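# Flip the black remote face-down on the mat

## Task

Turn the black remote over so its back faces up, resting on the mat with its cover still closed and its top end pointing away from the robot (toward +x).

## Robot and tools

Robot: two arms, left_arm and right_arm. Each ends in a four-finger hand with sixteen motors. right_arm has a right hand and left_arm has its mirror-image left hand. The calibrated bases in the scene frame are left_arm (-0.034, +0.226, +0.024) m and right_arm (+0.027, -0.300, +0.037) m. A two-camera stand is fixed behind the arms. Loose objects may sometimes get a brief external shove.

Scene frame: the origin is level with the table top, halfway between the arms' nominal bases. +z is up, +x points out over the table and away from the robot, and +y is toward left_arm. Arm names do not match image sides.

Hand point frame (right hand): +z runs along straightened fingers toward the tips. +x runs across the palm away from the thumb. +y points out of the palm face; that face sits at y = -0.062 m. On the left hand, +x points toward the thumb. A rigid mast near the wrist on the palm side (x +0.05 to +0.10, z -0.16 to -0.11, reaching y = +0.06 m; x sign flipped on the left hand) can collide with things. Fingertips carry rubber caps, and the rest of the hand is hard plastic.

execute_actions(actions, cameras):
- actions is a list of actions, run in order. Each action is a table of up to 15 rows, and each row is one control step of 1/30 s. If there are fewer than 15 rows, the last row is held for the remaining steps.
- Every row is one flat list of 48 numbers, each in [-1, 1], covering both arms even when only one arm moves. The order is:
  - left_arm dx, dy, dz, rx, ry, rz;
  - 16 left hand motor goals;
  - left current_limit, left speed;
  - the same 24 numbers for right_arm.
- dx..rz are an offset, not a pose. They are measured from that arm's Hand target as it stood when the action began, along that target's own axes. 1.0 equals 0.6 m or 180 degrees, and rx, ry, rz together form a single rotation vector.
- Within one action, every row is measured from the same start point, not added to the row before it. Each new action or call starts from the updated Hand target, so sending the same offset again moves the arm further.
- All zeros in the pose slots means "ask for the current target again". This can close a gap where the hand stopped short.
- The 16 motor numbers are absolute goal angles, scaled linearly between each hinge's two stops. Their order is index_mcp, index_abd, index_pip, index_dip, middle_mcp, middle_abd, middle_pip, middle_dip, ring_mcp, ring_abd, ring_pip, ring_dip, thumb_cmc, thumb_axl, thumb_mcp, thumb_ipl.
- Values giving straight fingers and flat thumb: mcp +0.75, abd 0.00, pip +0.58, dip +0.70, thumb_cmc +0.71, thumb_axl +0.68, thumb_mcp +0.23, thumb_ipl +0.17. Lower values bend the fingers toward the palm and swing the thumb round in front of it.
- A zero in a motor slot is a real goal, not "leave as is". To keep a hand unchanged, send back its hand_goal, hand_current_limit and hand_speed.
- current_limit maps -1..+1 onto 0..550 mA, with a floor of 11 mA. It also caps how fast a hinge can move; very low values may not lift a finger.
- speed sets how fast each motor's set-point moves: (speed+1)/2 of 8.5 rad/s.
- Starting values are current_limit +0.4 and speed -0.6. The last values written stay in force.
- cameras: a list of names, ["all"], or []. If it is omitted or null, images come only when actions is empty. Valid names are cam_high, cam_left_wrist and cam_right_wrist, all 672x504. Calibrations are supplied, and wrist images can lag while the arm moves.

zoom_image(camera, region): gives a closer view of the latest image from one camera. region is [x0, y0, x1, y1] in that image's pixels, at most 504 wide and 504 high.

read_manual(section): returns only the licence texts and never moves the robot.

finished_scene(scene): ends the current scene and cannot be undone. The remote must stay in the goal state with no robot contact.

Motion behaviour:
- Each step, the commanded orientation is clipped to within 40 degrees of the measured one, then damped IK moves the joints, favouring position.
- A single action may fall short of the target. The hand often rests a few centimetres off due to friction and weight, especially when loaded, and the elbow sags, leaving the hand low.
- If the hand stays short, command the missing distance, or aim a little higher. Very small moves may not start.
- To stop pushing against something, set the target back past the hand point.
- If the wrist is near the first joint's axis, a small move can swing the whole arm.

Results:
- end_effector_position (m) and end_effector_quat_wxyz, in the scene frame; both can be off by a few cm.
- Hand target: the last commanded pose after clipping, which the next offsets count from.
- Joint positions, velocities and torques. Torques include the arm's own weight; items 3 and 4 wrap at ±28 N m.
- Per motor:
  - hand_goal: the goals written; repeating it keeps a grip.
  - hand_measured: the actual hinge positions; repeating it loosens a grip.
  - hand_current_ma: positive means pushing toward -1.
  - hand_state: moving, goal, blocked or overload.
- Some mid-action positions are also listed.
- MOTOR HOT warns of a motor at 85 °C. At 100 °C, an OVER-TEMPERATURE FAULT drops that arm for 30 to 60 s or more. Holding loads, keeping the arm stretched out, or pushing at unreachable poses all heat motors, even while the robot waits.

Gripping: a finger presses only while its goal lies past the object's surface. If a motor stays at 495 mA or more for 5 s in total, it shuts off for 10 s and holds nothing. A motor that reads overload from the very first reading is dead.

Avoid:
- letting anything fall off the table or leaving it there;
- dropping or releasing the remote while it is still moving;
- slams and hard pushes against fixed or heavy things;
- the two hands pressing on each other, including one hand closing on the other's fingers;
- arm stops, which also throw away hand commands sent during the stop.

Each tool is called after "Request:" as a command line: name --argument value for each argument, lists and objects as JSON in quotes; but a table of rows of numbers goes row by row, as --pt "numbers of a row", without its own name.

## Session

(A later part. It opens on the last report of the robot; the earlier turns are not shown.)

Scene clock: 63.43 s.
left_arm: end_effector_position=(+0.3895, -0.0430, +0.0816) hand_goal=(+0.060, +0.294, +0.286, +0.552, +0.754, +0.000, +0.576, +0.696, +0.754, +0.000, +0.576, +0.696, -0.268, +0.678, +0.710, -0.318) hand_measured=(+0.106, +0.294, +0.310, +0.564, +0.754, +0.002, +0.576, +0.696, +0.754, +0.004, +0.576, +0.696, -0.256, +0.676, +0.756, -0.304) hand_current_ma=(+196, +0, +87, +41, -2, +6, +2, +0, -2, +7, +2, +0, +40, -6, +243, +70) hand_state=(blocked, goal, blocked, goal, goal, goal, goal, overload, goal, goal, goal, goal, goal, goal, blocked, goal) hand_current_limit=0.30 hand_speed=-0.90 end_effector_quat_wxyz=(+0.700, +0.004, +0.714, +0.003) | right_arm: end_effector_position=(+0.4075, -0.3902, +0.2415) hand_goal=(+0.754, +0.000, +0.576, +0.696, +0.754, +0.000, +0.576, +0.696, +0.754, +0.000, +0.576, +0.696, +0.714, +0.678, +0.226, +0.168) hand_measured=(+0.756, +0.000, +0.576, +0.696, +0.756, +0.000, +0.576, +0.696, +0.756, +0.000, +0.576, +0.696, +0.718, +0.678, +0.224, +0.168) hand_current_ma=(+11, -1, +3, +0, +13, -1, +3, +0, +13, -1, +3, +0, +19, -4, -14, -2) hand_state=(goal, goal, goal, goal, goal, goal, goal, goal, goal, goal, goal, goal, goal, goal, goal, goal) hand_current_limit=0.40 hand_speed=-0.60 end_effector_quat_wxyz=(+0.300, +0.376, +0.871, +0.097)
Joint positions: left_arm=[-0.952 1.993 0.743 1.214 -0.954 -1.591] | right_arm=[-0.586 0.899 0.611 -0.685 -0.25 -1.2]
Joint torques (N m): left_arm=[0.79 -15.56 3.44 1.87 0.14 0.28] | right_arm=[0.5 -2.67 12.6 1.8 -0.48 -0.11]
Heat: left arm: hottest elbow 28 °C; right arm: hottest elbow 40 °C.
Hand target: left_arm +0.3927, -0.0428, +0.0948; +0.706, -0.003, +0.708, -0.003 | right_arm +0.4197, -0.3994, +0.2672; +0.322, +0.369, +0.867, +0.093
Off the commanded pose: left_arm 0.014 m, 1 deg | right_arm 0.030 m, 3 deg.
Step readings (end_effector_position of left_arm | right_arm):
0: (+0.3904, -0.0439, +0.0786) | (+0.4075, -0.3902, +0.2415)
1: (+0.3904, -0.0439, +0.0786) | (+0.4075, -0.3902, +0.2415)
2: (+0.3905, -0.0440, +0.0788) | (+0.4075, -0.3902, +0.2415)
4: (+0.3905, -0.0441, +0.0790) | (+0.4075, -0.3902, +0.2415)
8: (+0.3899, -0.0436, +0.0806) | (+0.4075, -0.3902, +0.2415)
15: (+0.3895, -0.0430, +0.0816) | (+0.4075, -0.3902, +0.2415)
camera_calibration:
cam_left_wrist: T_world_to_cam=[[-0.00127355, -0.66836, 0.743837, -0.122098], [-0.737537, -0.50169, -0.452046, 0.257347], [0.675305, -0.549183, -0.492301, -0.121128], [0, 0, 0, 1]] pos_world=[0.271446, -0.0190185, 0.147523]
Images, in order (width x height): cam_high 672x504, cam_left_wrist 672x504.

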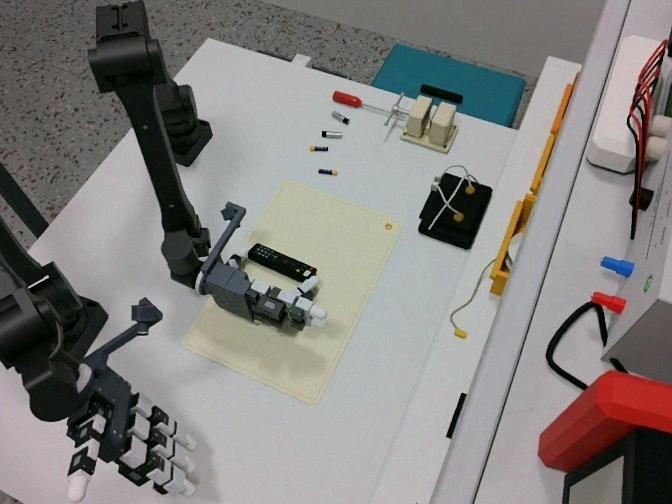

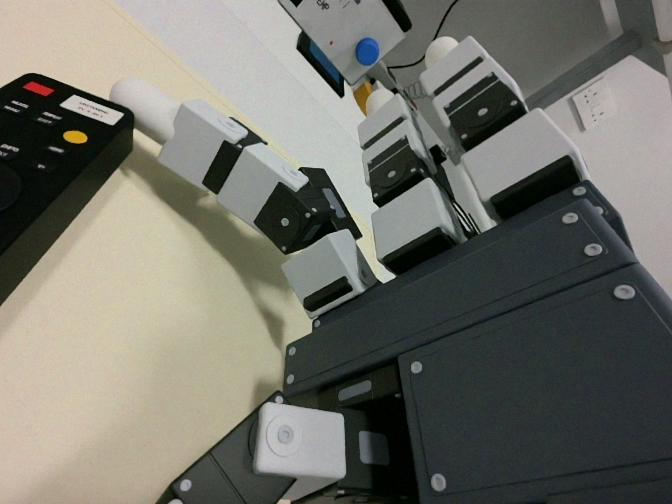

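Request:
execute_actions --actions '[[[-0.013,0.017,0,0,0,0,0.06,0.294,0.285,0.551,0.754,0,0.576,0.696,0.754,0,0.576,0.696,-0.269,0.678,0.71,-0.319,0.3,-0.9,0,0,0,0,0,0,0.754,0,0.576,0.696,0.754,0,0.576,0.696,0.754,0,0.576,0.696,0.714,0.678,0.226,0.168,0.4,-0.6]]]' --cameras '["cam_high","cam_left_wrist"]'

Request:
zoom_image --camera "cam_high" --region '[190, 210, 350, 330]'

Scene clock: 64.53 s.
left_arm: end_effector_position=(+0.3882, -0.0350, +0.0910) hand_goal=(+0.060, +0.294, +0.286, +0.552, +0.754, +0.000, +0.576, +0.696, +0.754, +0.000, +0.576, +0.696, -0.268, +0.678, +0.710, -0.318) hand_measured=(+0.106, +0.294, +0.310, +0.564, +0.754, +0.002, +0.576, +0.696, +0.754, +0.004, +0.576, +0.696, -0.256, +0.676, +0.752, -0.304) hand_current_ma=(+196, +1, +87, +41, -2, +6, +2, +0, -2, +7, +2, +0, +40, -6, +217, +70) hand_state=(blocked, goal, blocked, goal, goal, goal, goal, overload, goal, goal, goal, goal, goal, goal, blocked, goal) hand_current_limit=0.30 hand_speed=-0.90 end_effector_quat_wxyz=(+0.701, +0.003, +0.713, -0.001) | right_arm: end_effector_position=(+0.4075, -0.3902, +0.2415) hand_goal=(+0.754, +0.000, +0.576, +0.696, +0.754, +0.000, +0.576, +0.696, +0.754, +0.000, +0.576, +0.696, +0.714, +0.678, +0.226, +0.168) hand_measured=(+0.756, +0.000, +0.576, +0.696, +0.756, +0.000, +0.576, +0.696, +0.756, +0.000, +0.576, +0.696, +0.718, +0.678, +0.224, +0.168) hand_current_ma=(+11, -1, +3, +0, +13, -1, +3, +0, +13, -1, +3, +0, +19, -4, -14, -2) hand_state=(goal, goal, goal, goal, goal, goal, goal, goal, goal, goal, goal, goal, goal, goal, goal, goal) hand_current_limit=0.40 hand_speed=-0.60 end_effector_quat_wxyz=(+0.300, +0.376, +0.871, +0.097)
Joint positions: left_arm=[-0.943 1.957 0.716 1.214 -0.941 -1.591] | right_arm=[-0.586 0.899 0.611 -0.685 -0.25 -1.2]
Joint torques (N m): left_arm=[1.2 -14.74 3.56 1.58 0.17 0.29] | right_arm=[0.73 -2.37 12.59 1.62 -0.46 -0.12]
Heat: left arm: hottest elbow 28 °C; right arm: hottest elbow 40 °C.
Hand target: left_arm +0.3928, -0.0326, +0.1026; +0.706, -0.003, +0.708, -0.003 | right_arm +0.4197, -0.3994, +0.2672; +0.322, +0.369, +0.867, +0.093
Off the commanded pose: left_arm 0.013 m, 1 deg | right_arm 0.030 m, 3 deg.
Step readings (end_effector_position of left_arm | right_arm):
0: (+0.3895, -0.0430, +0.0816) | (+0.4075, -0.3902, +0.2415)
1: (+0.3895, -0.0431, +0.0816) | (+0.4075, -0.3902, +0.2415)
2: (+0.3893, -0.0430, +0.0816) | (+0.4075, -0.3902, +0.2415)
4: (+0.3885, -0.0418, +0.0830) | (+0.4075, -0.3902, +0.2415)
8: (+0.3873, -0.0372, +0.0881) | (+0.4075, -0.3902, +0.2415)
15: (+0.3882, -0.0353, +0.0911) | (+0.4075, -0.3902, +0.2415)
camera_calibration:
cam_left_wrist: T_world_to_cam=[[-0.00738767, -0.662897, 0.748674, -0.121685], [-0.737283, -0.502179, -0.451918, 0.264546], [0.675544, -0.555323, -0.485032, -0.112196], [0, 0, 0, 1]] pos_world=[0.26994, -0.0101201, 0.156236]
Images, in order (width x height): cam_high 672x504, cam_left_wrist 672x504.

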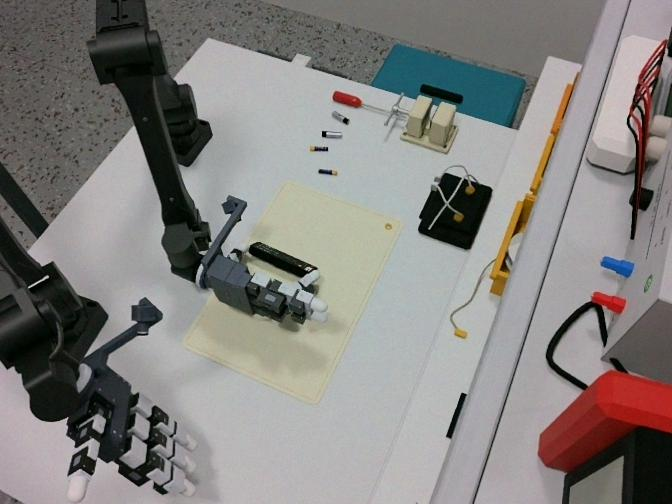

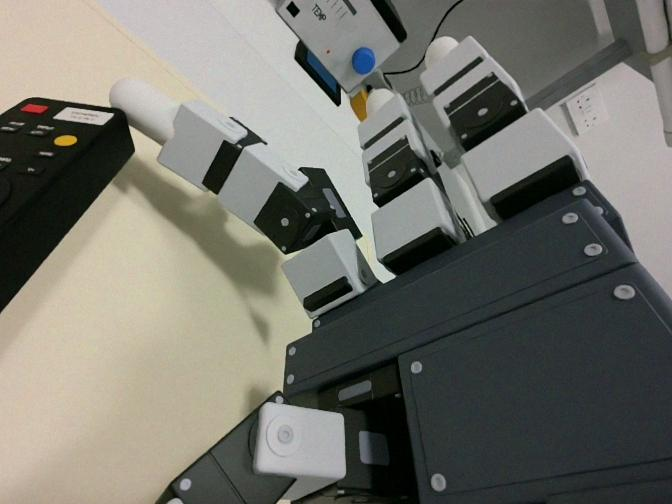

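Scaled by 3.150.

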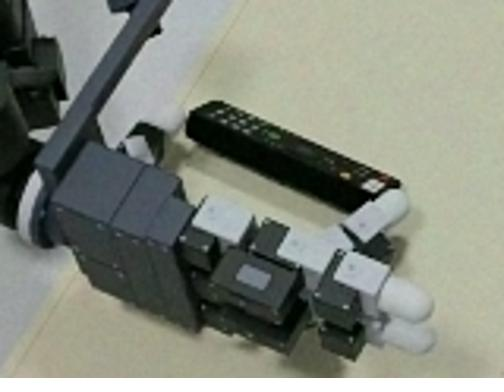

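Request:
execute_actions --actions '[[[0.010,0.020,0,0,0,0,0.06,0.294,0.285,0.551,0.754,0,0.576,0.696,0.754,0,0.576,0.696,-0.269,0.678,0.71,-0.319,0.3,-0.9,0,0,0,0,0,0,0.754,0,0.576,0.696,0.754,0,0.576,0.696,0.754,0,0.576,0.696,0.714,0.678,0.226,0.168,0.4,-0.6]],[[0.010,0.017,0,0,0,0,0.06,0.294,0.285,0.551,0.754,0,0.576,0.696,0.754,0,0.576,0.696,-0.269,0.678,0.71,-0.319,0.3,-0.9,0,0,0,0,0,0,0.754,0,0.576,0.696,0.754,0,0.576,0.696,0.754,0,0.576,0.696,0.714,0.678,0.226,0.168,0.4,-0.6]]]' --cameras '["cam_high","cam_left_wrist"]'

Request:
zoom_image --camera "cam_high" --region '[190, 210, 350, 330]'

Scene clock: 66.33 s.
left_arm: end_effector_position=(+0.3887, -0.0145, +0.0850) hand_goal=(+0.060, +0.294, +0.286, +0.552, +0.754, +0.000, +0.576, +0.696, +0.754, +0.000, +0.576, +0.696, -0.268, +0.678, +0.710, -0.318) hand_measured=(+0.106, +0.290, +0.310, +0.564, +0.754, +0.002, +0.576, +0.696, +0.754, +0.004, +0.576, +0.696, -0.256, +0.676, +0.750, -0.304) hand_current_ma=(+196, -12, +87, +41, -2, +6, +2, +0, -2, +7, +2, +0, +40, -6, +200, +70) hand_state=(blocked, goal, blocked, goal, goal, goal, goal, overload, goal, goal, goal, goal, goal, goal, blocked, goal) hand_current_limit=0.30 hand_speed=-0.90 end_effector_quat_wxyz=(+0.700, +0.005, +0.714, -0.001) | right_arm: end_effector_position=(+0.4075, -0.3902, +0.2415) hand_goal=(+0.754, +0.000, +0.576, +0.696, +0.754, +0.000, +0.576, +0.696, +0.754, +0.000, +0.576, +0.696, +0.714, +0.678, +0.226, +0.168) hand_measured=(+0.756, +0.000, +0.576, +0.696, +0.756, +0.000, +0.576, +0.696, +0.756, +0.000, +0.576, +0.696, +0.718, +0.678, +0.224, +0.168) hand_current_ma=(+11, -1, +3, +0, +13, -1, +3, +0, +13, -1, +3, +0, +19, -4, -14, -2) hand_state=(goal, goal, goal, goal, goal, goal, goal, goal, goal, goal, goal, goal, goal, goal, goal, goal) hand_current_limit=0.40 hand_speed=-0.60 end_effector_quat_wxyz=(+0.300, +0.376, +0.871, +0.097)
Joint positions: left_arm=[-0.913 1.957 0.671 1.254 -0.909 -1.591] | right_arm=[-0.586 0.899 0.611 -0.685 -0.25 -1.2]
Joint torques (N m): left_arm=[0.97 -12.63 3.03 2.76 0.17 0.28] | right_arm=[0.32 -2.67 12.59 1.63 -0.46 -0.12]
Heat: left arm: hottest elbow 28 °C; right arm: hottest elbow 40 °C.
Hand target: left_arm +0.3926, -0.0105, +0.0902; +0.706, -0.003, +0.708, -0.003 | right_arm +0.4197, -0.3994, +0.2672; +0.322, +0.369, +0.867, +0.093
Off the commanded pose: left_arm 0.008 m, 1 deg | right_arm 0.030 m, 3 deg.
Step readings (end_effector_position of left_arm | right_arm):
0: (+0.3882, -0.0350, +0.0910) | (+0.4075, -0.3902, +0.2415)
1: (+0.3882, -0.0350, +0.0909) | (+0.4075, -0.3902, +0.2415)
2: (+0.3883, -0.0350, +0.0906) | (+0.4075, -0.3902, +0.2415)
4: (+0.3882, -0.0339, +0.0893) | (+0.4075, -0.3902, +0.2415)
8: (+0.3880, -0.0286, +0.0874) | (+0.4075, -0.3902, +0.2415)
15: (+0.3884, -0.0248, +0.0866) | (+0.4075, -0.3902, +0.2415)
16: (+0.3884, -0.0246, +0.0865) | (+0.4075, -0.3902, +0.2415)
17: (+0.3885, -0.0247, +0.0865) | (+0.4075, -0.3902, +0.2415)
19: (+0.3883, -0.0233, +0.0862) | (+0.4075, -0.3902, +0.2415)
23: (+0.3883, -0.0172, +0.0851) | (+0.4075, -0.3902, +0.2415)
30: (+0.3887, -0.0145, +0.0849) | (+0.4075, -0.3902, +0.2415)
camera_calibration:
cam_left_wrist: T_world_to_cam=[[-0.00548711, -0.665857, 0.74606, -0.104131], [-0.740156, -0.498971, -0.450774, 0.273629], [0.672413, -0.554674, -0.4901, -0.102441], [0, 0, 0, 1]] pos_world=[0.27084, 0.010375, 0.150827]
Images, in order (width x height): cam_high 672x504, cam_left_wrist 672x504.

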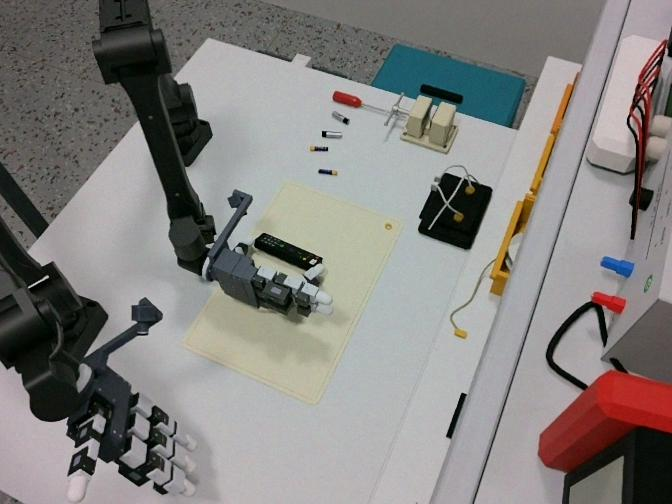

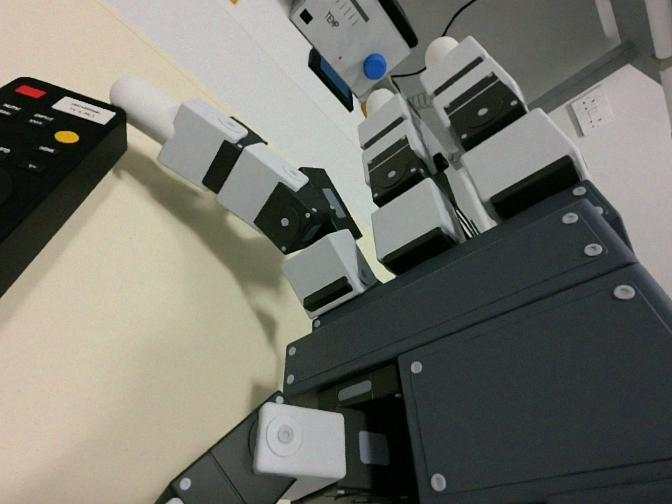

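Scaled by 3.150.

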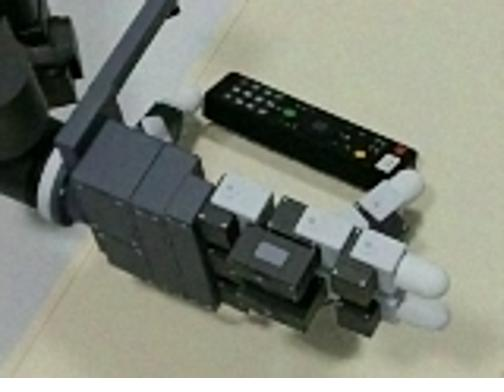

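Request:
execute_actions --actions '[[[-0.02,0.0,0,0,0,0,0.06,0.294,0.285,0.551,0.754,0,0.576,0.696,0.754,0,0.576,0.696,-0.269,0.678,0.71,-0.319,0.3,-0.9,0,0,0,0,0,0,0.754,0,0.576,0.696,0.754,0,0.576,0.696,0.754,0,0.576,0.696,0.714,0.678,0.226,0.168,0.4,-0.6]],[[-0.02,0,0,0,0,0,0.06,0.294,0.285,0.551,0.754,0,0.576,0.696,0.754,0,0.576,0.696,-0.269,0.678,0.71,-0.319,0.3,-0.9,0,0,0,0,0,0,0.754,0,0.576,0.696,0.754,0,0.576,0.696,0.754,0,0.576,0.696,0.714,0.678,0.226,0.168,0.4,-0.6]]]' --cameras '["cam_high","cam_left_wrist"]'

Request:
zoom_image --camera "cam_high" --region '[190, 210, 350, 330]'

Scene clock: 68.10 s.
left_arm: end_effector_position=(+0.3886, -0.0141, +0.1059) hand_goal=(+0.060, +0.294, +0.286, +0.552, +0.754, +0.000, +0.576, +0.696, +0.754, +0.000, +0.576, +0.696, -0.268, +0.678, +0.710, -0.318) hand_measured=(+0.062, +0.296, +0.288, +0.554, +0.754, +0.002, +0.576, +0.696, +0.754, +0.004, +0.576, +0.696, -0.256, +0.676, +0.712, -0.316) hand_current_ma=(+8, +3, +8, +8, -2, +6, +2, +0, -2, +7, +2, +0, +40, -6, +4, +8) hand_state=(goal, goal, goal, goal, goal, goal, goal, overload, goal, goal, goal, goal, goal, goal, goal, goal) hand_current_limit=0.30 hand_speed=-0.90 end_effector_quat_wxyz=(+0.703, +0.001, +0.711, -0.006) | right_arm: end_effector_position=(+0.4075, -0.3902, +0.2415) hand_goal=(+0.754, +0.000, +0.576, +0.696, +0.754, +0.000, +0.576, +0.696, +0.754, +0.000, +0.576, +0.696, +0.714, +0.678, +0.226, +0.168) hand_measured=(+0.756, +0.000, +0.576, +0.696, +0.756, +0.000, +0.576, +0.696, +0.756, +0.000, +0.576, +0.696, +0.718, +0.678, +0.224, +0.168) hand_current_ma=(+11, -1, +3, +0, +13, -1, +3, +0, +13, -1, +3, +0, +19, -4, -14, -2) hand_state=(goal, goal, goal, goal, goal, goal, goal, goal, goal, goal, goal, goal, goal, goal, goal, goal) hand_current_limit=0.40 hand_speed=-0.60 end_effector_quat_wxyz=(+0.300, +0.376, +0.871, +0.097)
Joint positions: left_arm=[-0.912 1.893 0.663 1.214 -0.907 -1.591] | right_arm=[-0.586 0.899 0.611 -0.685 -0.25 -1.2]
Joint torques (N m): left_arm=[1.2 -13.45 3.69 1.68 0.15 0.28] | right_arm=[0.56 -2.14 12.7 1.8 -0.45 -0.11]
Heat: left arm: hottest elbow 28 °C; right arm: hottest elbow 41 °C.
Hand target: left_arm +0.3927, -0.0103, +0.1142; +0.706, -0.003, +0.708, -0.003 | right_arm +0.4197, -0.3994, +0.2672; +0.322, +0.369, +0.867, +0.093
Off the commanded pose: left_arm 0.010 m, 1 deg | right_arm 0.030 m, 3 deg.
Step readings (end_effector_position of left_arm | right_arm):
0: (+0.3887, -0.0145, +0.0850) | (+0.4075, -0.3902, +0.2415)
1: (+0.3887, -0.0145, +0.0850) | (+0.4075, -0.3902, +0.2415)
2: (+0.3887, -0.0145, +0.0850) | (+0.4075, -0.3902, +0.2415)
4: (+0.3886, -0.0144, +0.0852) | (+0.4075, -0.3902, +0.2415)
8: (+0.3881, -0.0138, +0.0884) | (+0.4075, -0.3902, +0.2415)
15: (+0.3887, -0.0145, +0.0939) | (+0.4075, -0.3902, +0.2415)
16: (+0.3887, -0.0143, +0.0938) | (+0.4075, -0.3902, +0.2415)
17: (+0.3887, -0.0143, +0.0938) | (+0.4075, -0.3902, +0.2415)
19: (+0.3884, -0.0139, +0.0949) | (+0.4075, -0.3902, +0.2415)
23: (+0.3884, -0.0139, +0.1018) | (+0.4075, -0.3902, +0.2415)
30: (+0.3886, -0.0142, +0.1061) | (+0.4075, -0.3902, +0.2415)
camera_calibration:
cam_left_wrist: T_world_to_cam=[[-0.0135831, -0.656286, 0.75439, -0.117028], [-0.736312, -0.503879, -0.45161, 0.281557], [0.676506, -0.5616, -0.476387, -0.0950615], [0, 0, 0, 1]] pos_world=[0.270034, 0.0116803, 0.170152]
Images, in order (width x height): cam_high 672x504, cam_left_wrist 672x504.

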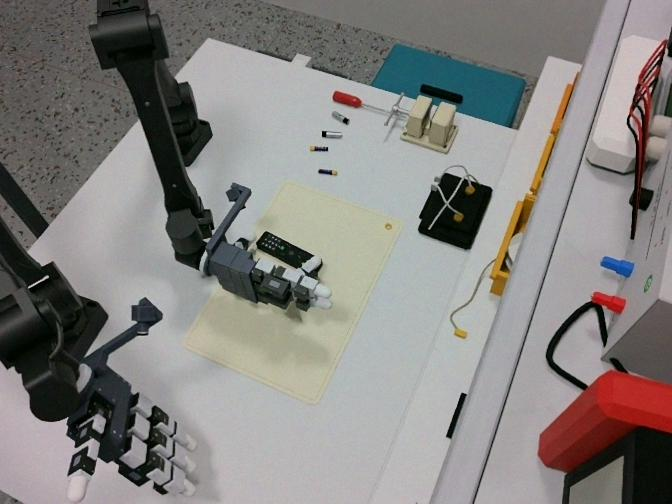

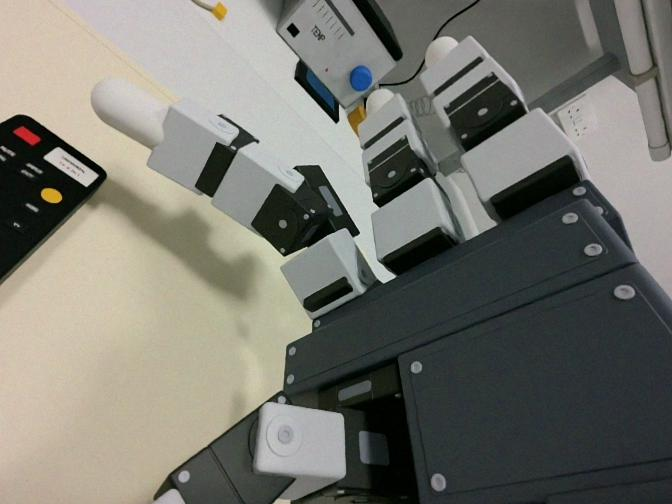

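Scaled by 3.150.

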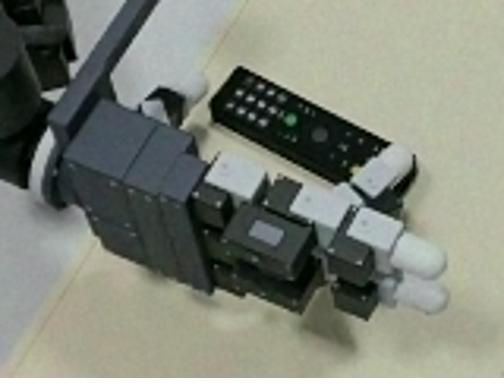

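Request:
execute_actions --actions '[[[-0.01,-0.03,0,0,0,0,0.233,0.294,0.285,0.551,0.754,0,0.576,0.696,0.754,0,0.576,0.696,-0.269,0.678,0.865,-0.319,0.4,-0.6,0,0,0,0,0,0,0.754,0,0.576,0.696,0.754,0,0.576,0.696,0.754,0,0.576,0.696,0.714,0.678,0.226,0.168,0.4,-0.6]],[[0,-0.03,0,0,0,0,0.233,0.294,0.285,0.551,0.754,0,0.576,0.696,0.754,0,0.576,0.696,-0.269,0.678,0.865,-0.319,0.4,-0.6,0,0,0,0,0,0,0.754,0,0.576,0.696,0.754,0,0.576,0.696,0.754,0,0.576,0.696,0.714,0.678,0.226,0.168,0.4,-0.6]]]' --cameras '["cam_high","cam_left_wrist"]'

Request:
zoom_image --camera "cam_high" --region '[190, 210, 350, 330]'

Request:
zoom_image --camera "cam_left_wrist" --region '[0, 60, 300, 285]'

Scene clock: 70.87 s.
left_arm: end_effector_position=(+0.3882, -0.0344, +0.1121) hand_goal=(+0.234, +0.294, +0.286, +0.552, +0.754, +0.000, +0.576, +0.696, +0.754, +0.000, +0.576, +0.696, -0.268, +0.678, +0.866, -0.318) hand_measured=(+0.232, +0.296, +0.288, +0.554, +0.754, +0.002, +0.576, +0.696, +0.754, +0.004, +0.576, +0.696, -0.256, +0.676, +0.862, -0.316) hand_current_ma=(-4, +3, +7, +7, -1, +6, +2, +0, -1, +7, +2, +0, +40, -6, -15, +7) hand_state=(goal, goal, goal, goal, goal, goal, goal, overload, goal, goal, goal, goal, goal, goal, goal, goal) hand_current_limit=0.40 hand_speed=-0.60 end_effector_quat_wxyz=(+0.701, +0.000, +0.713, +0.003) | right_arm: end_effector_position=(+0.4075, -0.3902, +0.2415) hand_goal=(+0.754, +0.000, +0.576, +0.696, +0.754, +0.000, +0.576, +0.696, +0.754, +0.000, +0.576, +0.696, +0.714, +0.678, +0.226, +0.168) hand_measured=(+0.756, +0.000, +0.576, +0.696, +0.756, +0.000, +0.576, +0.696, +0.756, +0.000, +0.576, +0.696, +0.718, +0.678, +0.224, +0.168) hand_current_ma=(+11, -1, +3, +0, +13, -1, +3, +0, +13, -1, +3, +0, +19, -4, -14, -2) hand_state=(goal, goal, goal, goal, goal, goal, goal, goal, goal, goal, goal, goal, goal, goal, goal, goal) hand_current_limit=0.40 hand_speed=-0.60 end_effector_quat_wxyz=(+0.300, +0.376, +0.871, +0.097)
Joint positions: left_arm=[-0.943 1.893 0.716 1.148 -0.951 -1.591] | right_arm=[-0.586 0.899 0.611 -0.685 -0.25 -1.2]
Joint torques (N m): left_arm=[-0.5 -12.75 6.2 1.36 -0.09 0.24] | right_arm=[1.03 -2.55 12.59 1.78 -0.48 -0.13]
Heat: left arm: hottest elbow 28 °C; right arm: hottest elbow 41 °C.
Hand target: left_arm +0.3927, -0.0463, +0.1206; +0.706, -0.003, +0.708, -0.003 | right_arm +0.4197, -0.3994, +0.2672; +0.322, +0.369, +0.867, +0.093
Off the commanded pose: left_arm 0.015 m, 1 deg | right_arm 0.030 m, 3 deg.
Step readings (end_effector_position of left_arm | right_arm):
0: (+0.3886, -0.0141, +0.1059) | (+0.4075, -0.3902, +0.2415)
1: (+0.3886, -0.0141, +0.1058) | (+0.4075, -0.3902, +0.2415)
2: (+0.3884, -0.0138, +0.1056) | (+0.4075, -0.3902, +0.2415)
4: (+0.3875, -0.0121, +0.1042) | (+0.4075, -0.3902, +0.2415)
8: (+0.3870, -0.0115, +0.1030) | (+0.4075, -0.3902, +0.2415)
15: (+0.3879, -0.0140, +0.1039) | (+0.4075, -0.3902, +0.2415)
16: (+0.3879, -0.0142, +0.1040) | (+0.4075, -0.3902, +0.2415)
17: (+0.3874, -0.0144, +0.1041) | (+0.4075, -0.3902, +0.2415)
19: (+0.3872, -0.0168, +0.1055) | (+0.4075, -0.3902, +0.2415)
23: (+0.3882, -0.0283, +0.1100) | (+0.4075, -0.3902, +0.2415)
30: (+0.3882, -0.0344, +0.1121) | (+0.4075, -0.3902, +0.2415)
camera_calibration:
cam_left_wrist: T_world_to_cam=[[0.000299521, -0.664451, 0.747332, -0.139862], [-0.732583, -0.508838, -0.452113, 0.272335], [0.680677, -0.547348, -0.486918, -0.103132], [0, 0, 0, 1]] pos_world=[0.26975, -0.0108063, 0.177433]
Images, in order (width x height): cam_high 672x504, cam_left_wrist 672x504.

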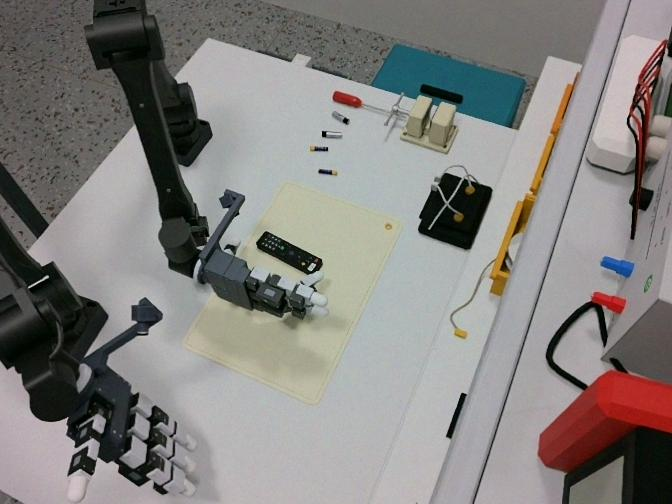

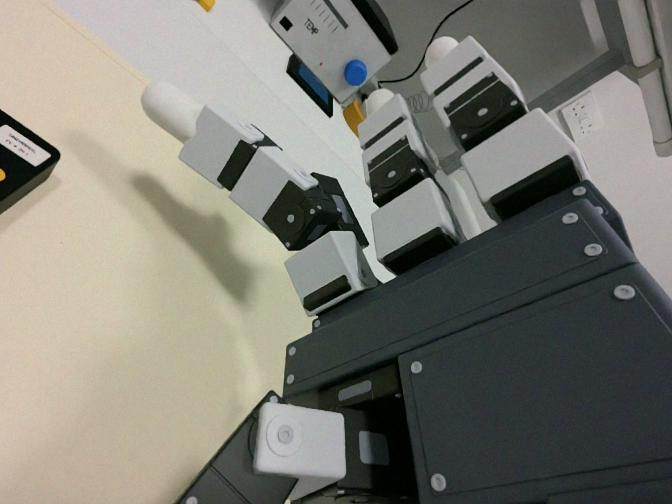

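Scaled by 3.150.

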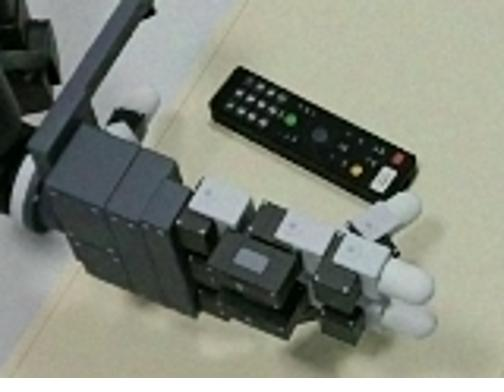

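Scaled by 1.680.

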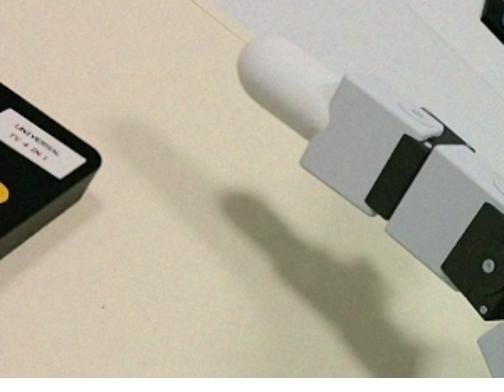

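Request:
execute_actions --actions '[[[0.025,0.028,0,0.0133,0,0,0.233,0.294,0.285,0.551,0.754,0,0.576,0.696,0.754,0,0.576,0.696,-0.269,0.678,0.865,-0.319,0.4,-0.6,0,0,0,0,0,0,0.754,0,0.576,0.696,0.754,0,0.576,0.696,0.754,0,0.576,0.696,0.714,0.678,0.226,0.168,0.4,-0.6]],[[0.025,0.028,0,0.0133,0,0,0.233,0.294,0.285,0.551,0.754,0,0.576,0.696,0.754,0,0.576,0.696,-0.269,0.678,0.865,-0.319,0.4,-0.6,0,0,0,0,0,0,0.754,0,0.576,0.696,0.754,0,0.576,0.696,0.754,0,0.576,0.696,0.714,0.678,0.226,0.168,0.4,-0.6]],[[0,0,0,0,0,0,0.233,0.294,0.285,0.551,0.754,0,0.576,0.696,0.754,0,0.576,0.696,-0.269,0.678,0.865,-0.319,0.4,-0.6,0,0,0,0,0,0,0.754,0,0.576,0.696,0.754,0,0.576,0.696,0.754,0,0.576,0.696,0.714,0.678,0.226,0.168,0.4,-0.6]]]' --cameras '["cam_high","cam_left_wrist"]'

Request:
zoom_image --camera "cam_high" --region '[190, 210, 350, 330]'

Request:
zoom_image --camera "cam_left_wrist" --region '[0, 30, 300, 255]'

Scene clock: 74.17 s.
left_arm: end_effector_position=(+0.3899, -0.0149, +0.0880) hand_goal=(+0.234, +0.294, +0.286, +0.552, +0.754, +0.000, +0.576, +0.696, +0.754, +0.000, +0.576, +0.696, -0.268, +0.678, +0.866, -0.318) hand_measured=(+0.234, +0.296, +0.288, +0.554, +0.754, +0.002, +0.576, +0.696, +0.754, +0.004, +0.576, +0.696, -0.256, +0.676, +0.862, -0.316) hand_current_ma=(-1, +3, +6, +7, +0, +6, +2, +0, +0, +7, +2, +0, +40, -6, -13, +7) hand_state=(goal, goal, goal, goal, goal, goal, goal, overload, goal, goal, goal, goal, goal, goal, goal, goal) hand_current_limit=0.40 hand_speed=-0.60 end_effector_quat_wxyz=(+0.700, +0.031, +0.712, -0.032) | right_arm: end_effector_position=(+0.4075, -0.3902, +0.2415) hand_goal=(+0.754, +0.000, +0.576, +0.696, +0.754, +0.000, +0.576, +0.696, +0.754, +0.000, +0.576, +0.696, +0.714, +0.678, +0.226, +0.168) hand_measured=(+0.756, +0.000, +0.576, +0.696, +0.756, +0.000, +0.576, +0.696, +0.756, +0.000, +0.576, +0.696, +0.718, +0.678, +0.224, +0.168) hand_current_ma=(+11, -1, +3, +0, +13, -1, +3, +0, +13, -1, +3, +0, +19, -4, -14, -2) hand_state=(goal, goal, goal, goal, goal, goal, goal, goal, goal, goal, goal, goal, goal, goal, goal, goal) hand_current_limit=0.40 hand_speed=-0.60 end_effector_quat_wxyz=(+0.300, +0.376, +0.871, +0.097)
Joint positions: left_arm=[-0.901 1.935 0.63 1.28 -0.817 -1.591] | right_arm=[-0.586 0.899 0.611 -0.685 -0.25 -1.2]
Joint torques (N m): left_arm=[0.97 -11.22 3.18 2.78 0.15 0.29] | right_arm=[0.73 -2.84 12.56 1.83 -0.46 -0.11]
Heat: left arm: hottest elbow 28 °C; right arm: hottest elbow 41 °C.
Hand target: left_arm +0.3933, -0.0129, +0.0903; +0.706, +0.026, +0.707, -0.032 | right_arm +0.4197, -0.3994, +0.2672; +0.322, +0.369, +0.867, +0.093
Off the commanded pose: left_arm 0.005 m, 1 deg | right_arm 0.030 m, 3 deg.
Step readings (end_effector_position of left_arm | right_arm):
0: (+0.3882, -0.0344, +0.1121) | (+0.4075, -0.3902, +0.2415)
1: (+0.3883, -0.0345, +0.1120) | (+0.4075, -0.3902, +0.2415)
2: (+0.3889, -0.0358, +0.1120) | (+0.4075, -0.3902, +0.2415)
4: (+0.3902, -0.0392, +0.1116) | (+0.4075, -0.3902, +0.2415)
8: (+0.3891, -0.0373, +0.1095) | (+0.4075, -0.3902, +0.2415)
15: (+0.3886, -0.0328, +0.1043) | (+0.4075, -0.3902, +0.2415)
16: (+0.3888, -0.0333, +0.1041) | (+0.4075, -0.3902, +0.2415)
17: (+0.3894, -0.0339, +0.1040) | (+0.4075, -0.3902, +0.2415)
19: (+0.3901, -0.0325, +0.1023) | (+0.4075, -0.3902, +0.2415)
23: (+0.3890, -0.0202, +0.0939) | (+0.4075, -0.3902, +0.2415)
30: (+0.3896, -0.0144, +0.0874) | (+0.4075, -0.3902, +0.2415)
31: (+0.3897, -0.0147, +0.0876) | (+0.4075, -0.3902, +0.2415)
32: (+0.3898, -0.0148, +0.0877) | (+0.4075, -0.3902, +0.2415)
34: (+0.3898, -0.0148, +0.0879) | (+0.4075, -0.3902, +0.2415)
38: (+0.3898, -0.0149, +0.0880) | (+0.4075, -0.3902, +0.2415)
45: (+0.3899, -0.0149, +0.0880) | (+0.4075, -0.3902, +0.2415)
camera_calibration:
cam_left_wrist: T_world_to_cam=[[-0.0607098, -0.657461, 0.751039, -0.085457], [-0.776834, -0.44135, -0.449154, 0.290617], [0.626772, -0.610701, -0.483944, -0.0854965], [0, 0, 0, 1]] pos_world=[0.27416, 0.0198664, 0.153338]
Images, in order (width x height): cam_high 672x504, cam_left_wrist 672x504.

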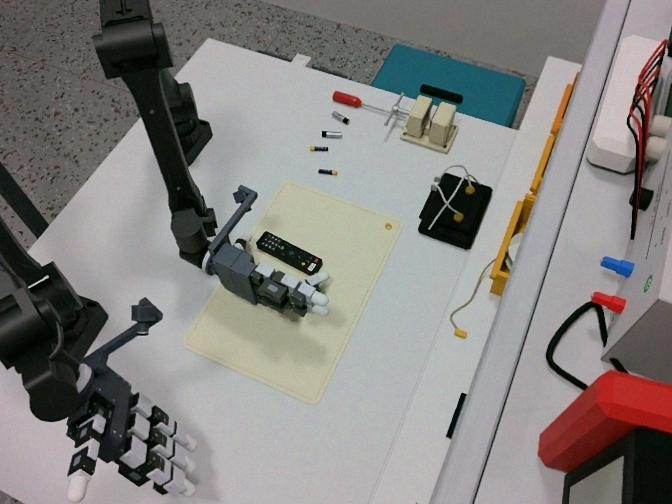

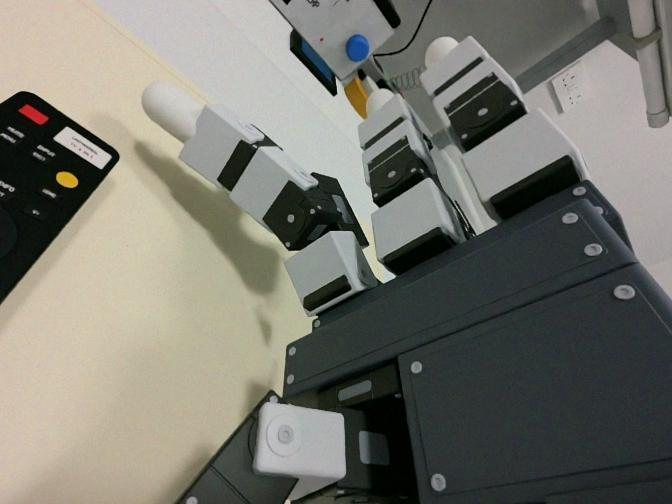

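Scaled by 3.150.

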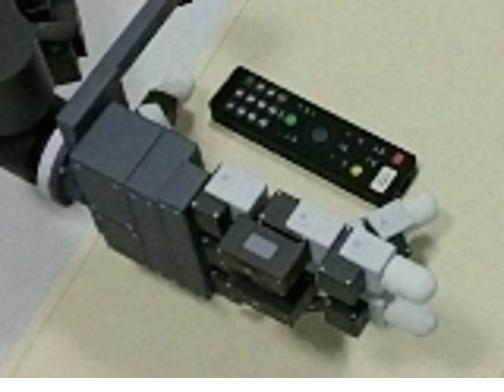

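Scaled by 1.680.

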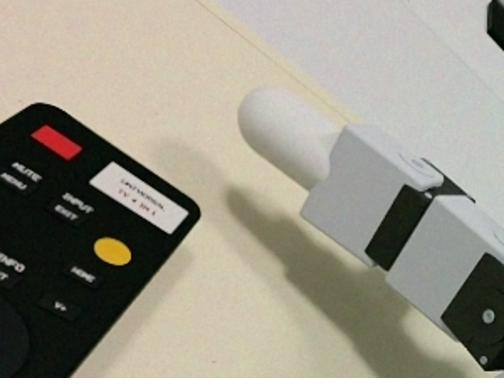

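Request:
execute_actions --actions '[[[0.0195,0,-0.0017,0,0,0,0.233,0.294,0.285,0.551,0.754,0,0.576,0.696,0.754,0,0.576,0.696,-0.269,0.678,0.865,-0.319,0.4,-0.6,0,0,0,0,0,0,0.754,0,0.576,0.696,0.754,0,0.576,0.696,0.754,0,0.576,0.696,0.714,0.678,0.226,0.168,0.4,-0.6]],[[0.0195,0,-0.0017,0,0,0,0.233,0.294,0.285,0.551,0.754,0,0.576,0.696,0.754,0,0.576,0.696,-0.269,0.678,0.865,-0.319,0.4,-0.6,0,0,0,0,0,0,0.754,0,0.576,0.696,0.754,0,0.576,0.696,0.754,0,0.576,0.696,0.714,0.678,0.226,0.168,0.4,-0.6]],[[0,0,0,0,0,0,0.14,0.294,0.285,0.551,0.754,0,0.576,0.696,0.754,0,0.576,0.696,-0.269,0.678,0.787,-0.319,0.4,-0.85,0,0,0,0,0,0,0.754,0,0.576,0.696,0.754,0,0.576,0.696,0.754,0,0.576,0.696,0.714,0.678,0.226,0.168,0.4,-0.6]]]' --cameras '["cam_high","cam_left_wrist"]'

Request:
zoom_image --camera "cam_high" --region '[190, 210, 350, 330]'

Request:
zoom_image --camera "cam_left_wrist" --region '[0, 30, 300, 255]'

Scene clock: 76.90 s.
left_arm: end_effector_position=(+0.3873, -0.0116, +0.0643) hand_goal=(+0.140, +0.294, +0.286, +0.552, +0.754, +0.000, +0.576, +0.696, +0.754, +0.000, +0.576, +0.696, -0.268, +0.678, +0.788, -0.318) hand_measured=(+0.142, +0.296, +0.288, +0.554, +0.754, +0.002, +0.576, +0.696, +0.754, +0.004, +0.576, +0.696, -0.268, +0.676, +0.800, -0.316) hand_current_ma=(+8, +2, +3, +6, +0, +6, +2, +0, +0, +7, +2, +0, +2, -5, +49, +7) hand_state=(goal, goal, goal, goal, goal, goal, goal, overload, goal, goal, goal, goal, goal, goal, goal, goal) hand_current_limit=0.40 hand_speed=-0.85 end_effector_quat_wxyz=(+0.699, +0.033, +0.714, -0.029) | right_arm: end_effector_position=(+0.4075, -0.3902, +0.2415) hand_goal=(+0.754, +0.000, +0.576, +0.696, +0.754, +0.000, +0.576, +0.696, +0.754, +0.000, +0.576, +0.696, +0.714, +0.678, +0.226, +0.168) hand_measured=(+0.756, +0.000, +0.576, +0.696, +0.756, +0.000, +0.576, +0.696, +0.756, +0.000, +0.576, +0.696, +0.718, +0.678, +0.224, +0.168) hand_current_ma=(+11, -1, +3, +0, +13, -1, +3, +0, +13, -1, +3, +0, +19, -4, -14, -2) hand_state=(goal, goal, goal, goal, goal, goal, goal, goal, goal, goal, goal, goal, goal, goal, goal, goal) hand_current_limit=0.40 hand_speed=-0.60 end_effector_quat_wxyz=(+0.300, +0.376, +0.871, +0.097)
Joint positions: left_arm=[-0.901 2.013 0.63 1.353 -0.817 -1.589] | right_arm=[-0.586 0.899 0.611 -0.685 -0.25 -1.2]
Joint torques (N m): left_arm=[0.56 -11.4 3.1 2.77 0.02 0.27] | right_arm=[0.85 -2.37 12.68 1.74 -0.45 -0.11]
Heat: left arm: hottest elbow 28 °C; right arm: hottest elbow 42 °C.
Hand target: left_arm +0.3912, -0.0129, +0.0669; +0.706, +0.026, +0.707, -0.032 | right_arm +0.4197, -0.3994, +0.2672; +0.322, +0.369, +0.867, +0.093
Off the commanded pose: left_arm 0.005 m, 1 deg | right_arm 0.030 m, 3 deg.
Step readings (end_effector_position of left_arm | right_arm):
0: (+0.3899, -0.0149, +0.0880) | (+0.4075, -0.3902, +0.2415)
1: (+0.3899, -0.0149, +0.0880) | (+0.4075, -0.3902, +0.2415)
2: (+0.3899, -0.0149, +0.0879) | (+0.4075, -0.3902, +0.2415)
4: (+0.3898, -0.0148, +0.0866) | (+0.4075, -0.3902, +0.2415)
8: (+0.3890, -0.0138, +0.0787) | (+0.4075, -0.3902, +0.2415)
15: (+0.3886, -0.0133, +0.0750) | (+0.4075, -0.3902, +0.2415)
16: (+0.3886, -0.0133, +0.0751) | (+0.4075, -0.3902, +0.2415)
17: (+0.3886, -0.0133, +0.0751) | (+0.4075, -0.3902, +0.2415)
19: (+0.3885, -0.0131, +0.0738) | (+0.4075, -0.3902, +0.2415)
23: (+0.3876, -0.0120, +0.0663) | (+0.4075, -0.3902, +0.2415)
30: (+0.3873, -0.0116, +0.0642) | (+0.4075, -0.3902, +0.2415)
31: (+0.3873, -0.0116, +0.0642) | (+0.4075, -0.3902, +0.2415)
32: (+0.3873, -0.0116, +0.0642) | (+0.4075, -0.3902, +0.2415)
34: (+0.3873, -0.0116, +0.0642) | (+0.4075, -0.3902, +0.2415)
38: (+0.3873, -0.0116, +0.0642) | (+0.4075, -0.3902, +0.2415)
45: (+0.3873, -0.0116, +0.0643) | (+0.4075, -0.3902, +0.2415)
camera_calibration:
cam_left_wrist: T_world_to_cam=[[-0.0583464, -0.662007, 0.747223, -0.0663025], [-0.778242, -0.438633, -0.449379, 0.280035], [0.625249, -0.60774, -0.489609, -0.0924355], [0, 0, 0, 1]] pos_world=[0.271862, 0.0227632, 0.130127]
Images, in order (width x height): cam_high 672x504, cam_left_wrist 672x504.

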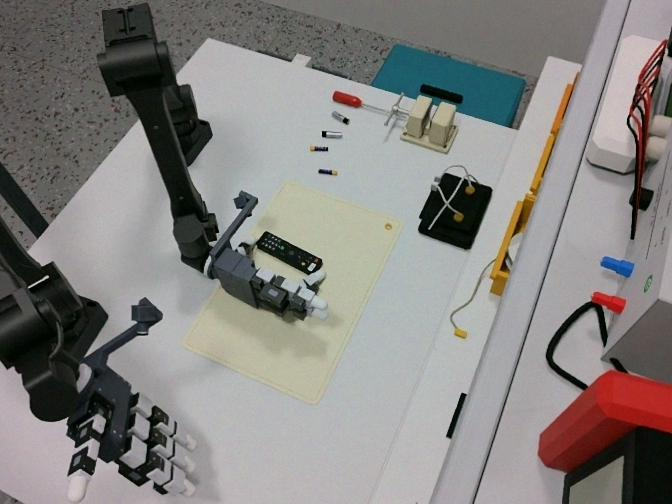

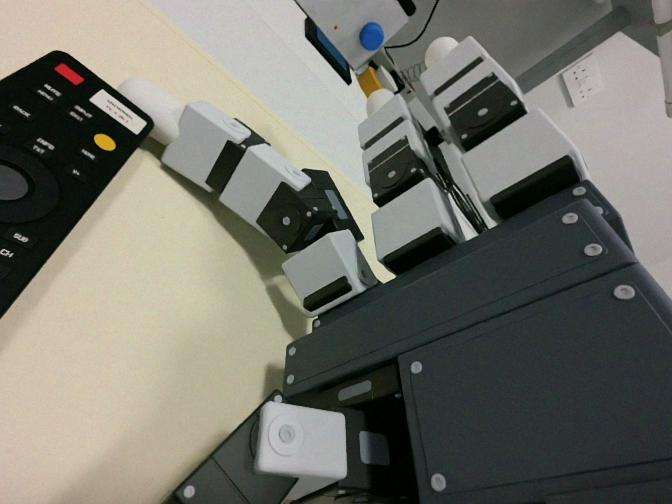

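Scaled by 3.150.

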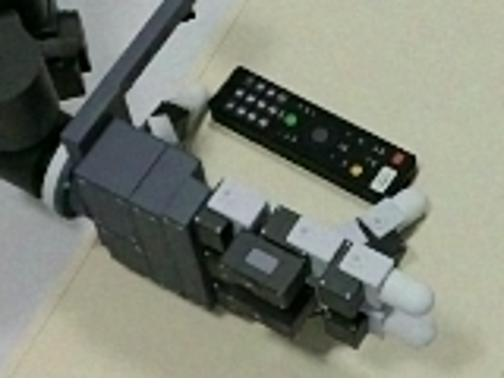

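Scaled by 1.680.

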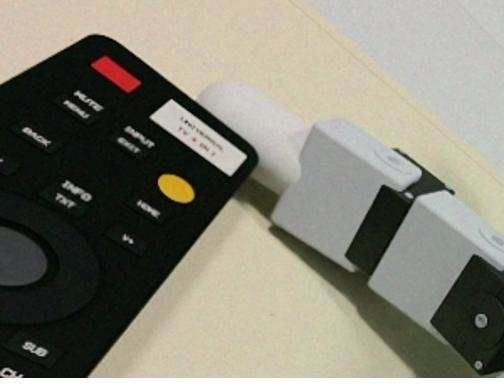

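Request:
execute_actions --actions '[[[0,-0.019,0,0,0,0,0.14,0.294,0.285,0.551,0.754,0,0.576,0.696,0.754,0,0.576,0.696,-0.269,0.678,0.83,-0.319,0.4,-0.85,0,0,0,0,0,0,0.754,0,0.576,0.696,0.754,0,0.576,0.696,0.754,0,0.576,0.696,0.714,0.678,0.226,0.168,0.4,-0.6]],[[0,0,0,0,0,0,0.08,0.294,0.285,0.551,0.754,0,0.576,0.696,0.754,0,0.576,0.696,-0.269,0.678,0.75,-0.319,0.4,-0.9,0,0,0,0,0,0,0.754,0,0.576,0.696,0.754,0,0.576,0.696,0.754,0,0.576,0.696,0.714,0.678,0.226,0.168,0.4,-0.6]],[[0,0,0,0,0,0,0.04,0.294,0.285,0.551,0.754,0,0.576,0.696,0.754,0,0.576,0.696,-0.269,0.678,0.68,-0.319,0.4,-0.9,0,0,0,0,0,0,0.754,0,0.576,0.696,0.754,0,0.576,0.696,0.754,0,0.576,0.696,0.714,0.678,0.226,0.168,0.4,-0.6]]]' --cameras '["cam_high","cam_left_wrist"]'

Request:
zoom_image --camera "cam_high" --region '[190, 210, 350, 330]'

Request:
zoom_image --camera "cam_left_wrist" --region '[0, 30, 300, 255]'

Scene clock: 79.43 s.
left_arm: end_effector_position=(+0.3872, -0.0136, +0.0651) hand_goal=(+0.040, +0.294, +0.286, +0.552, +0.754, +0.000, +0.576, +0.696, +0.754, +0.000, +0.576, +0.696, -0.268, +0.678, +0.680, -0.318) hand_measured=(+0.102, +0.296, +0.304, +0.560, +0.754, +0.002, +0.576, +0.696, +0.754, +0.004, +0.576, +0.696, -0.270, +0.678, +0.774, -0.300) hand_current_ma=(+273, +2, +62, +25, +0, +6, +2, +0, +0, +7, +2, +0, -4, -1, +385, +89) hand_state=(blocked, goal, goal, goal, goal, goal, goal, overload, goal, goal, goal, goal, goal, goal, blocked, goal) hand_current_limit=0.40 hand_speed=-0.90 end_effector_quat_wxyz=(+0.701, +0.027, +0.712, -0.026) | right_arm: end_effector_position=(+0.4075, -0.3902, +0.2415) hand_goal=(+0.754, +0.000, +0.576, +0.696, +0.754, +0.000, +0.576, +0.696, +0.754, +0.000, +0.576, +0.696, +0.714, +0.678, +0.226, +0.168) hand_measured=(+0.756, +0.000, +0.576, +0.696, +0.756, +0.000, +0.576, +0.696, +0.756, +0.000, +0.576, +0.696, +0.718, +0.678, +0.224, +0.168) hand_current_ma=(+11, -1, +3, +0, +13, -1, +3, +0, +13, -1, +3, +0, +19, -4, -14, -2) hand_state=(goal, goal, goal, goal, goal, goal, goal, goal, goal, goal, goal, goal, goal, goal, goal, goal) hand_current_limit=0.40 hand_speed=-0.60 end_effector_quat_wxyz=(+0.300, +0.376, +0.871, +0.097)
Joint positions: left_arm=[-0.906 2.017 0.641 1.353 -0.835 -1.588] | right_arm=[-0.586 0.899 0.611 -0.685 -0.25 -1.2]
Joint torques (N m): left_arm=[-0.56 -11.34 4.19 1.99 -0.02 0.26] | right_arm=[0.79 -2.67 12.59 1.77 -0.48 -0.1]
Heat: left arm: hottest elbow 28 °C; right arm: hottest elbow 42 °C.
Hand target: left_arm +0.3903, -0.0243, +0.0670; +0.706, +0.026, +0.707, -0.032 | right_arm +0.4197, -0.3994, +0.2672; +0.322, +0.369, +0.867, +0.093
Off the commanded pose: left_arm 0.011 m, 1 deg | right_arm 0.030 m, 3 deg.
Step readings (end_effector_position of left_arm | right_arm):
0: (+0.3873, -0.0116, +0.0643) | (+0.4075, -0.3902, +0.2415)
1: (+0.3873, -0.0115, +0.0643) | (+0.4075, -0.3902, +0.2415)
2: (+0.3871, -0.0110, +0.0643) | (+0.4075, -0.3902, +0.2415)
4: (+0.3870, -0.0104, +0.0644) | (+0.4075, -0.3902, +0.2415)
8: (+0.3873, -0.0116, +0.0644) | (+0.4075, -0.3902, +0.2415)
15: (+0.3873, -0.0128, +0.0647) | (+0.4075, -0.3902, +0.2415)
16: (+0.3873, -0.0128, +0.0647) | (+0.4075, -0.3902, +0.2415)
17: (+0.3873, -0.0128, +0.0647) | (+0.4075, -0.3902, +0.2415)
19: (+0.3875, -0.0130, +0.0649) | (+0.4075, -0.3902, +0.2415)
23: (+0.3877, -0.0133, +0.0651) | (+0.4075, -0.3902, +0.2415)
30: (+0.3876, -0.0132, +0.0651) | (+0.4075, -0.3902, +0.2415)
31: (+0.3876, -0.0132, +0.0651) | (+0.4075, -0.3902, +0.2415)
32: (+0.3876, -0.0132, +0.0651) | (+0.4075, -0.3902, +0.2415)
34: (+0.3876, -0.0130, +0.0651) | (+0.4075, -0.3902, +0.2415)
38: (+0.3872, -0.0136, +0.0651) | (+0.4075, -0.3902, +0.2415)
45: (+0.3872, -0.0136, +0.0651) | (+0.4075, -0.3902, +0.2415)
camera_calibration:
cam_left_wrist: T_world_to_cam=[[-0.0532564, -0.6593, 0.749992, -0.0704012], [-0.770111, -0.450996, -0.451145, 0.276223], [0.635683, -0.601603, -0.483716, -0.0975326], [0, 0, 0, 1]] pos_world=[0.270973, 0.0194838, 0.130239]
Images, in order (width x height): cam_high 672x504, cam_left_wrist 672x504.

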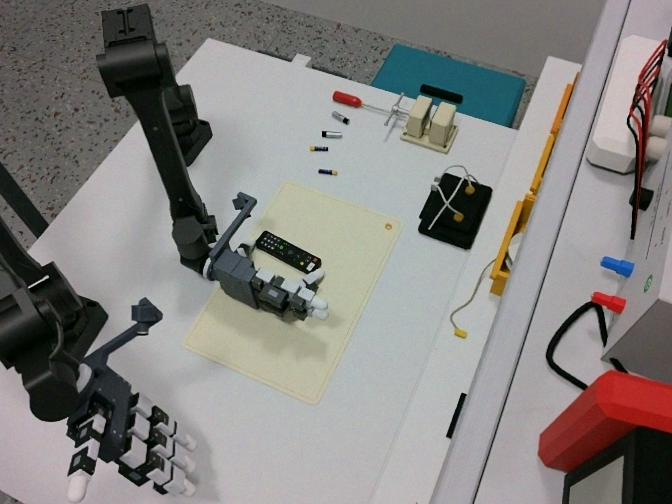

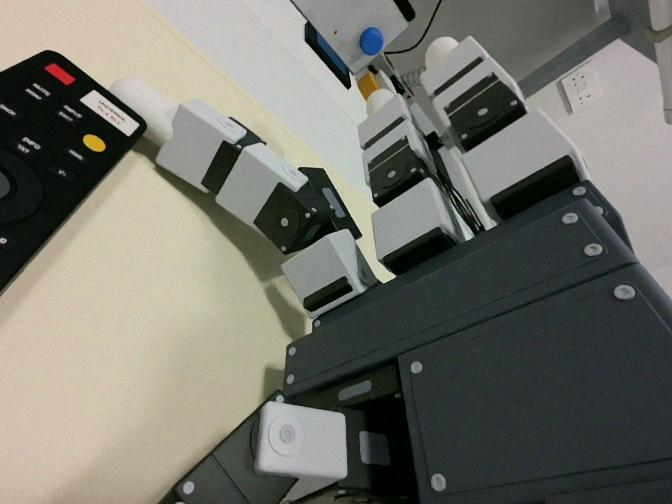

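Scaled by 3.150.

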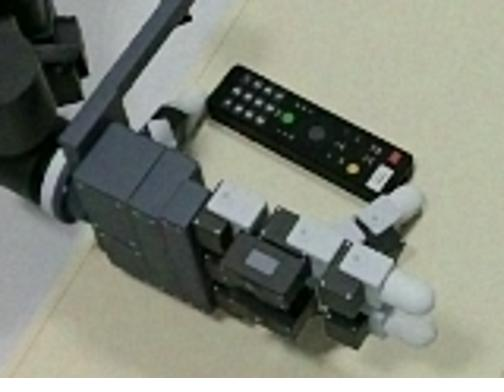

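Scaled by 1.680.

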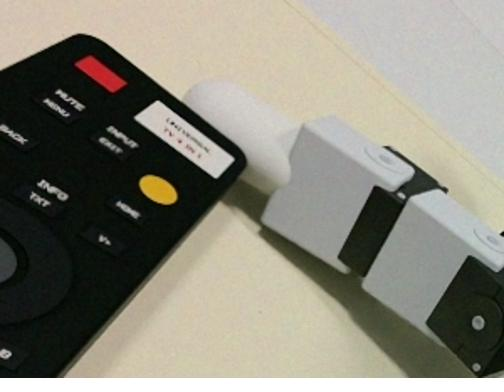

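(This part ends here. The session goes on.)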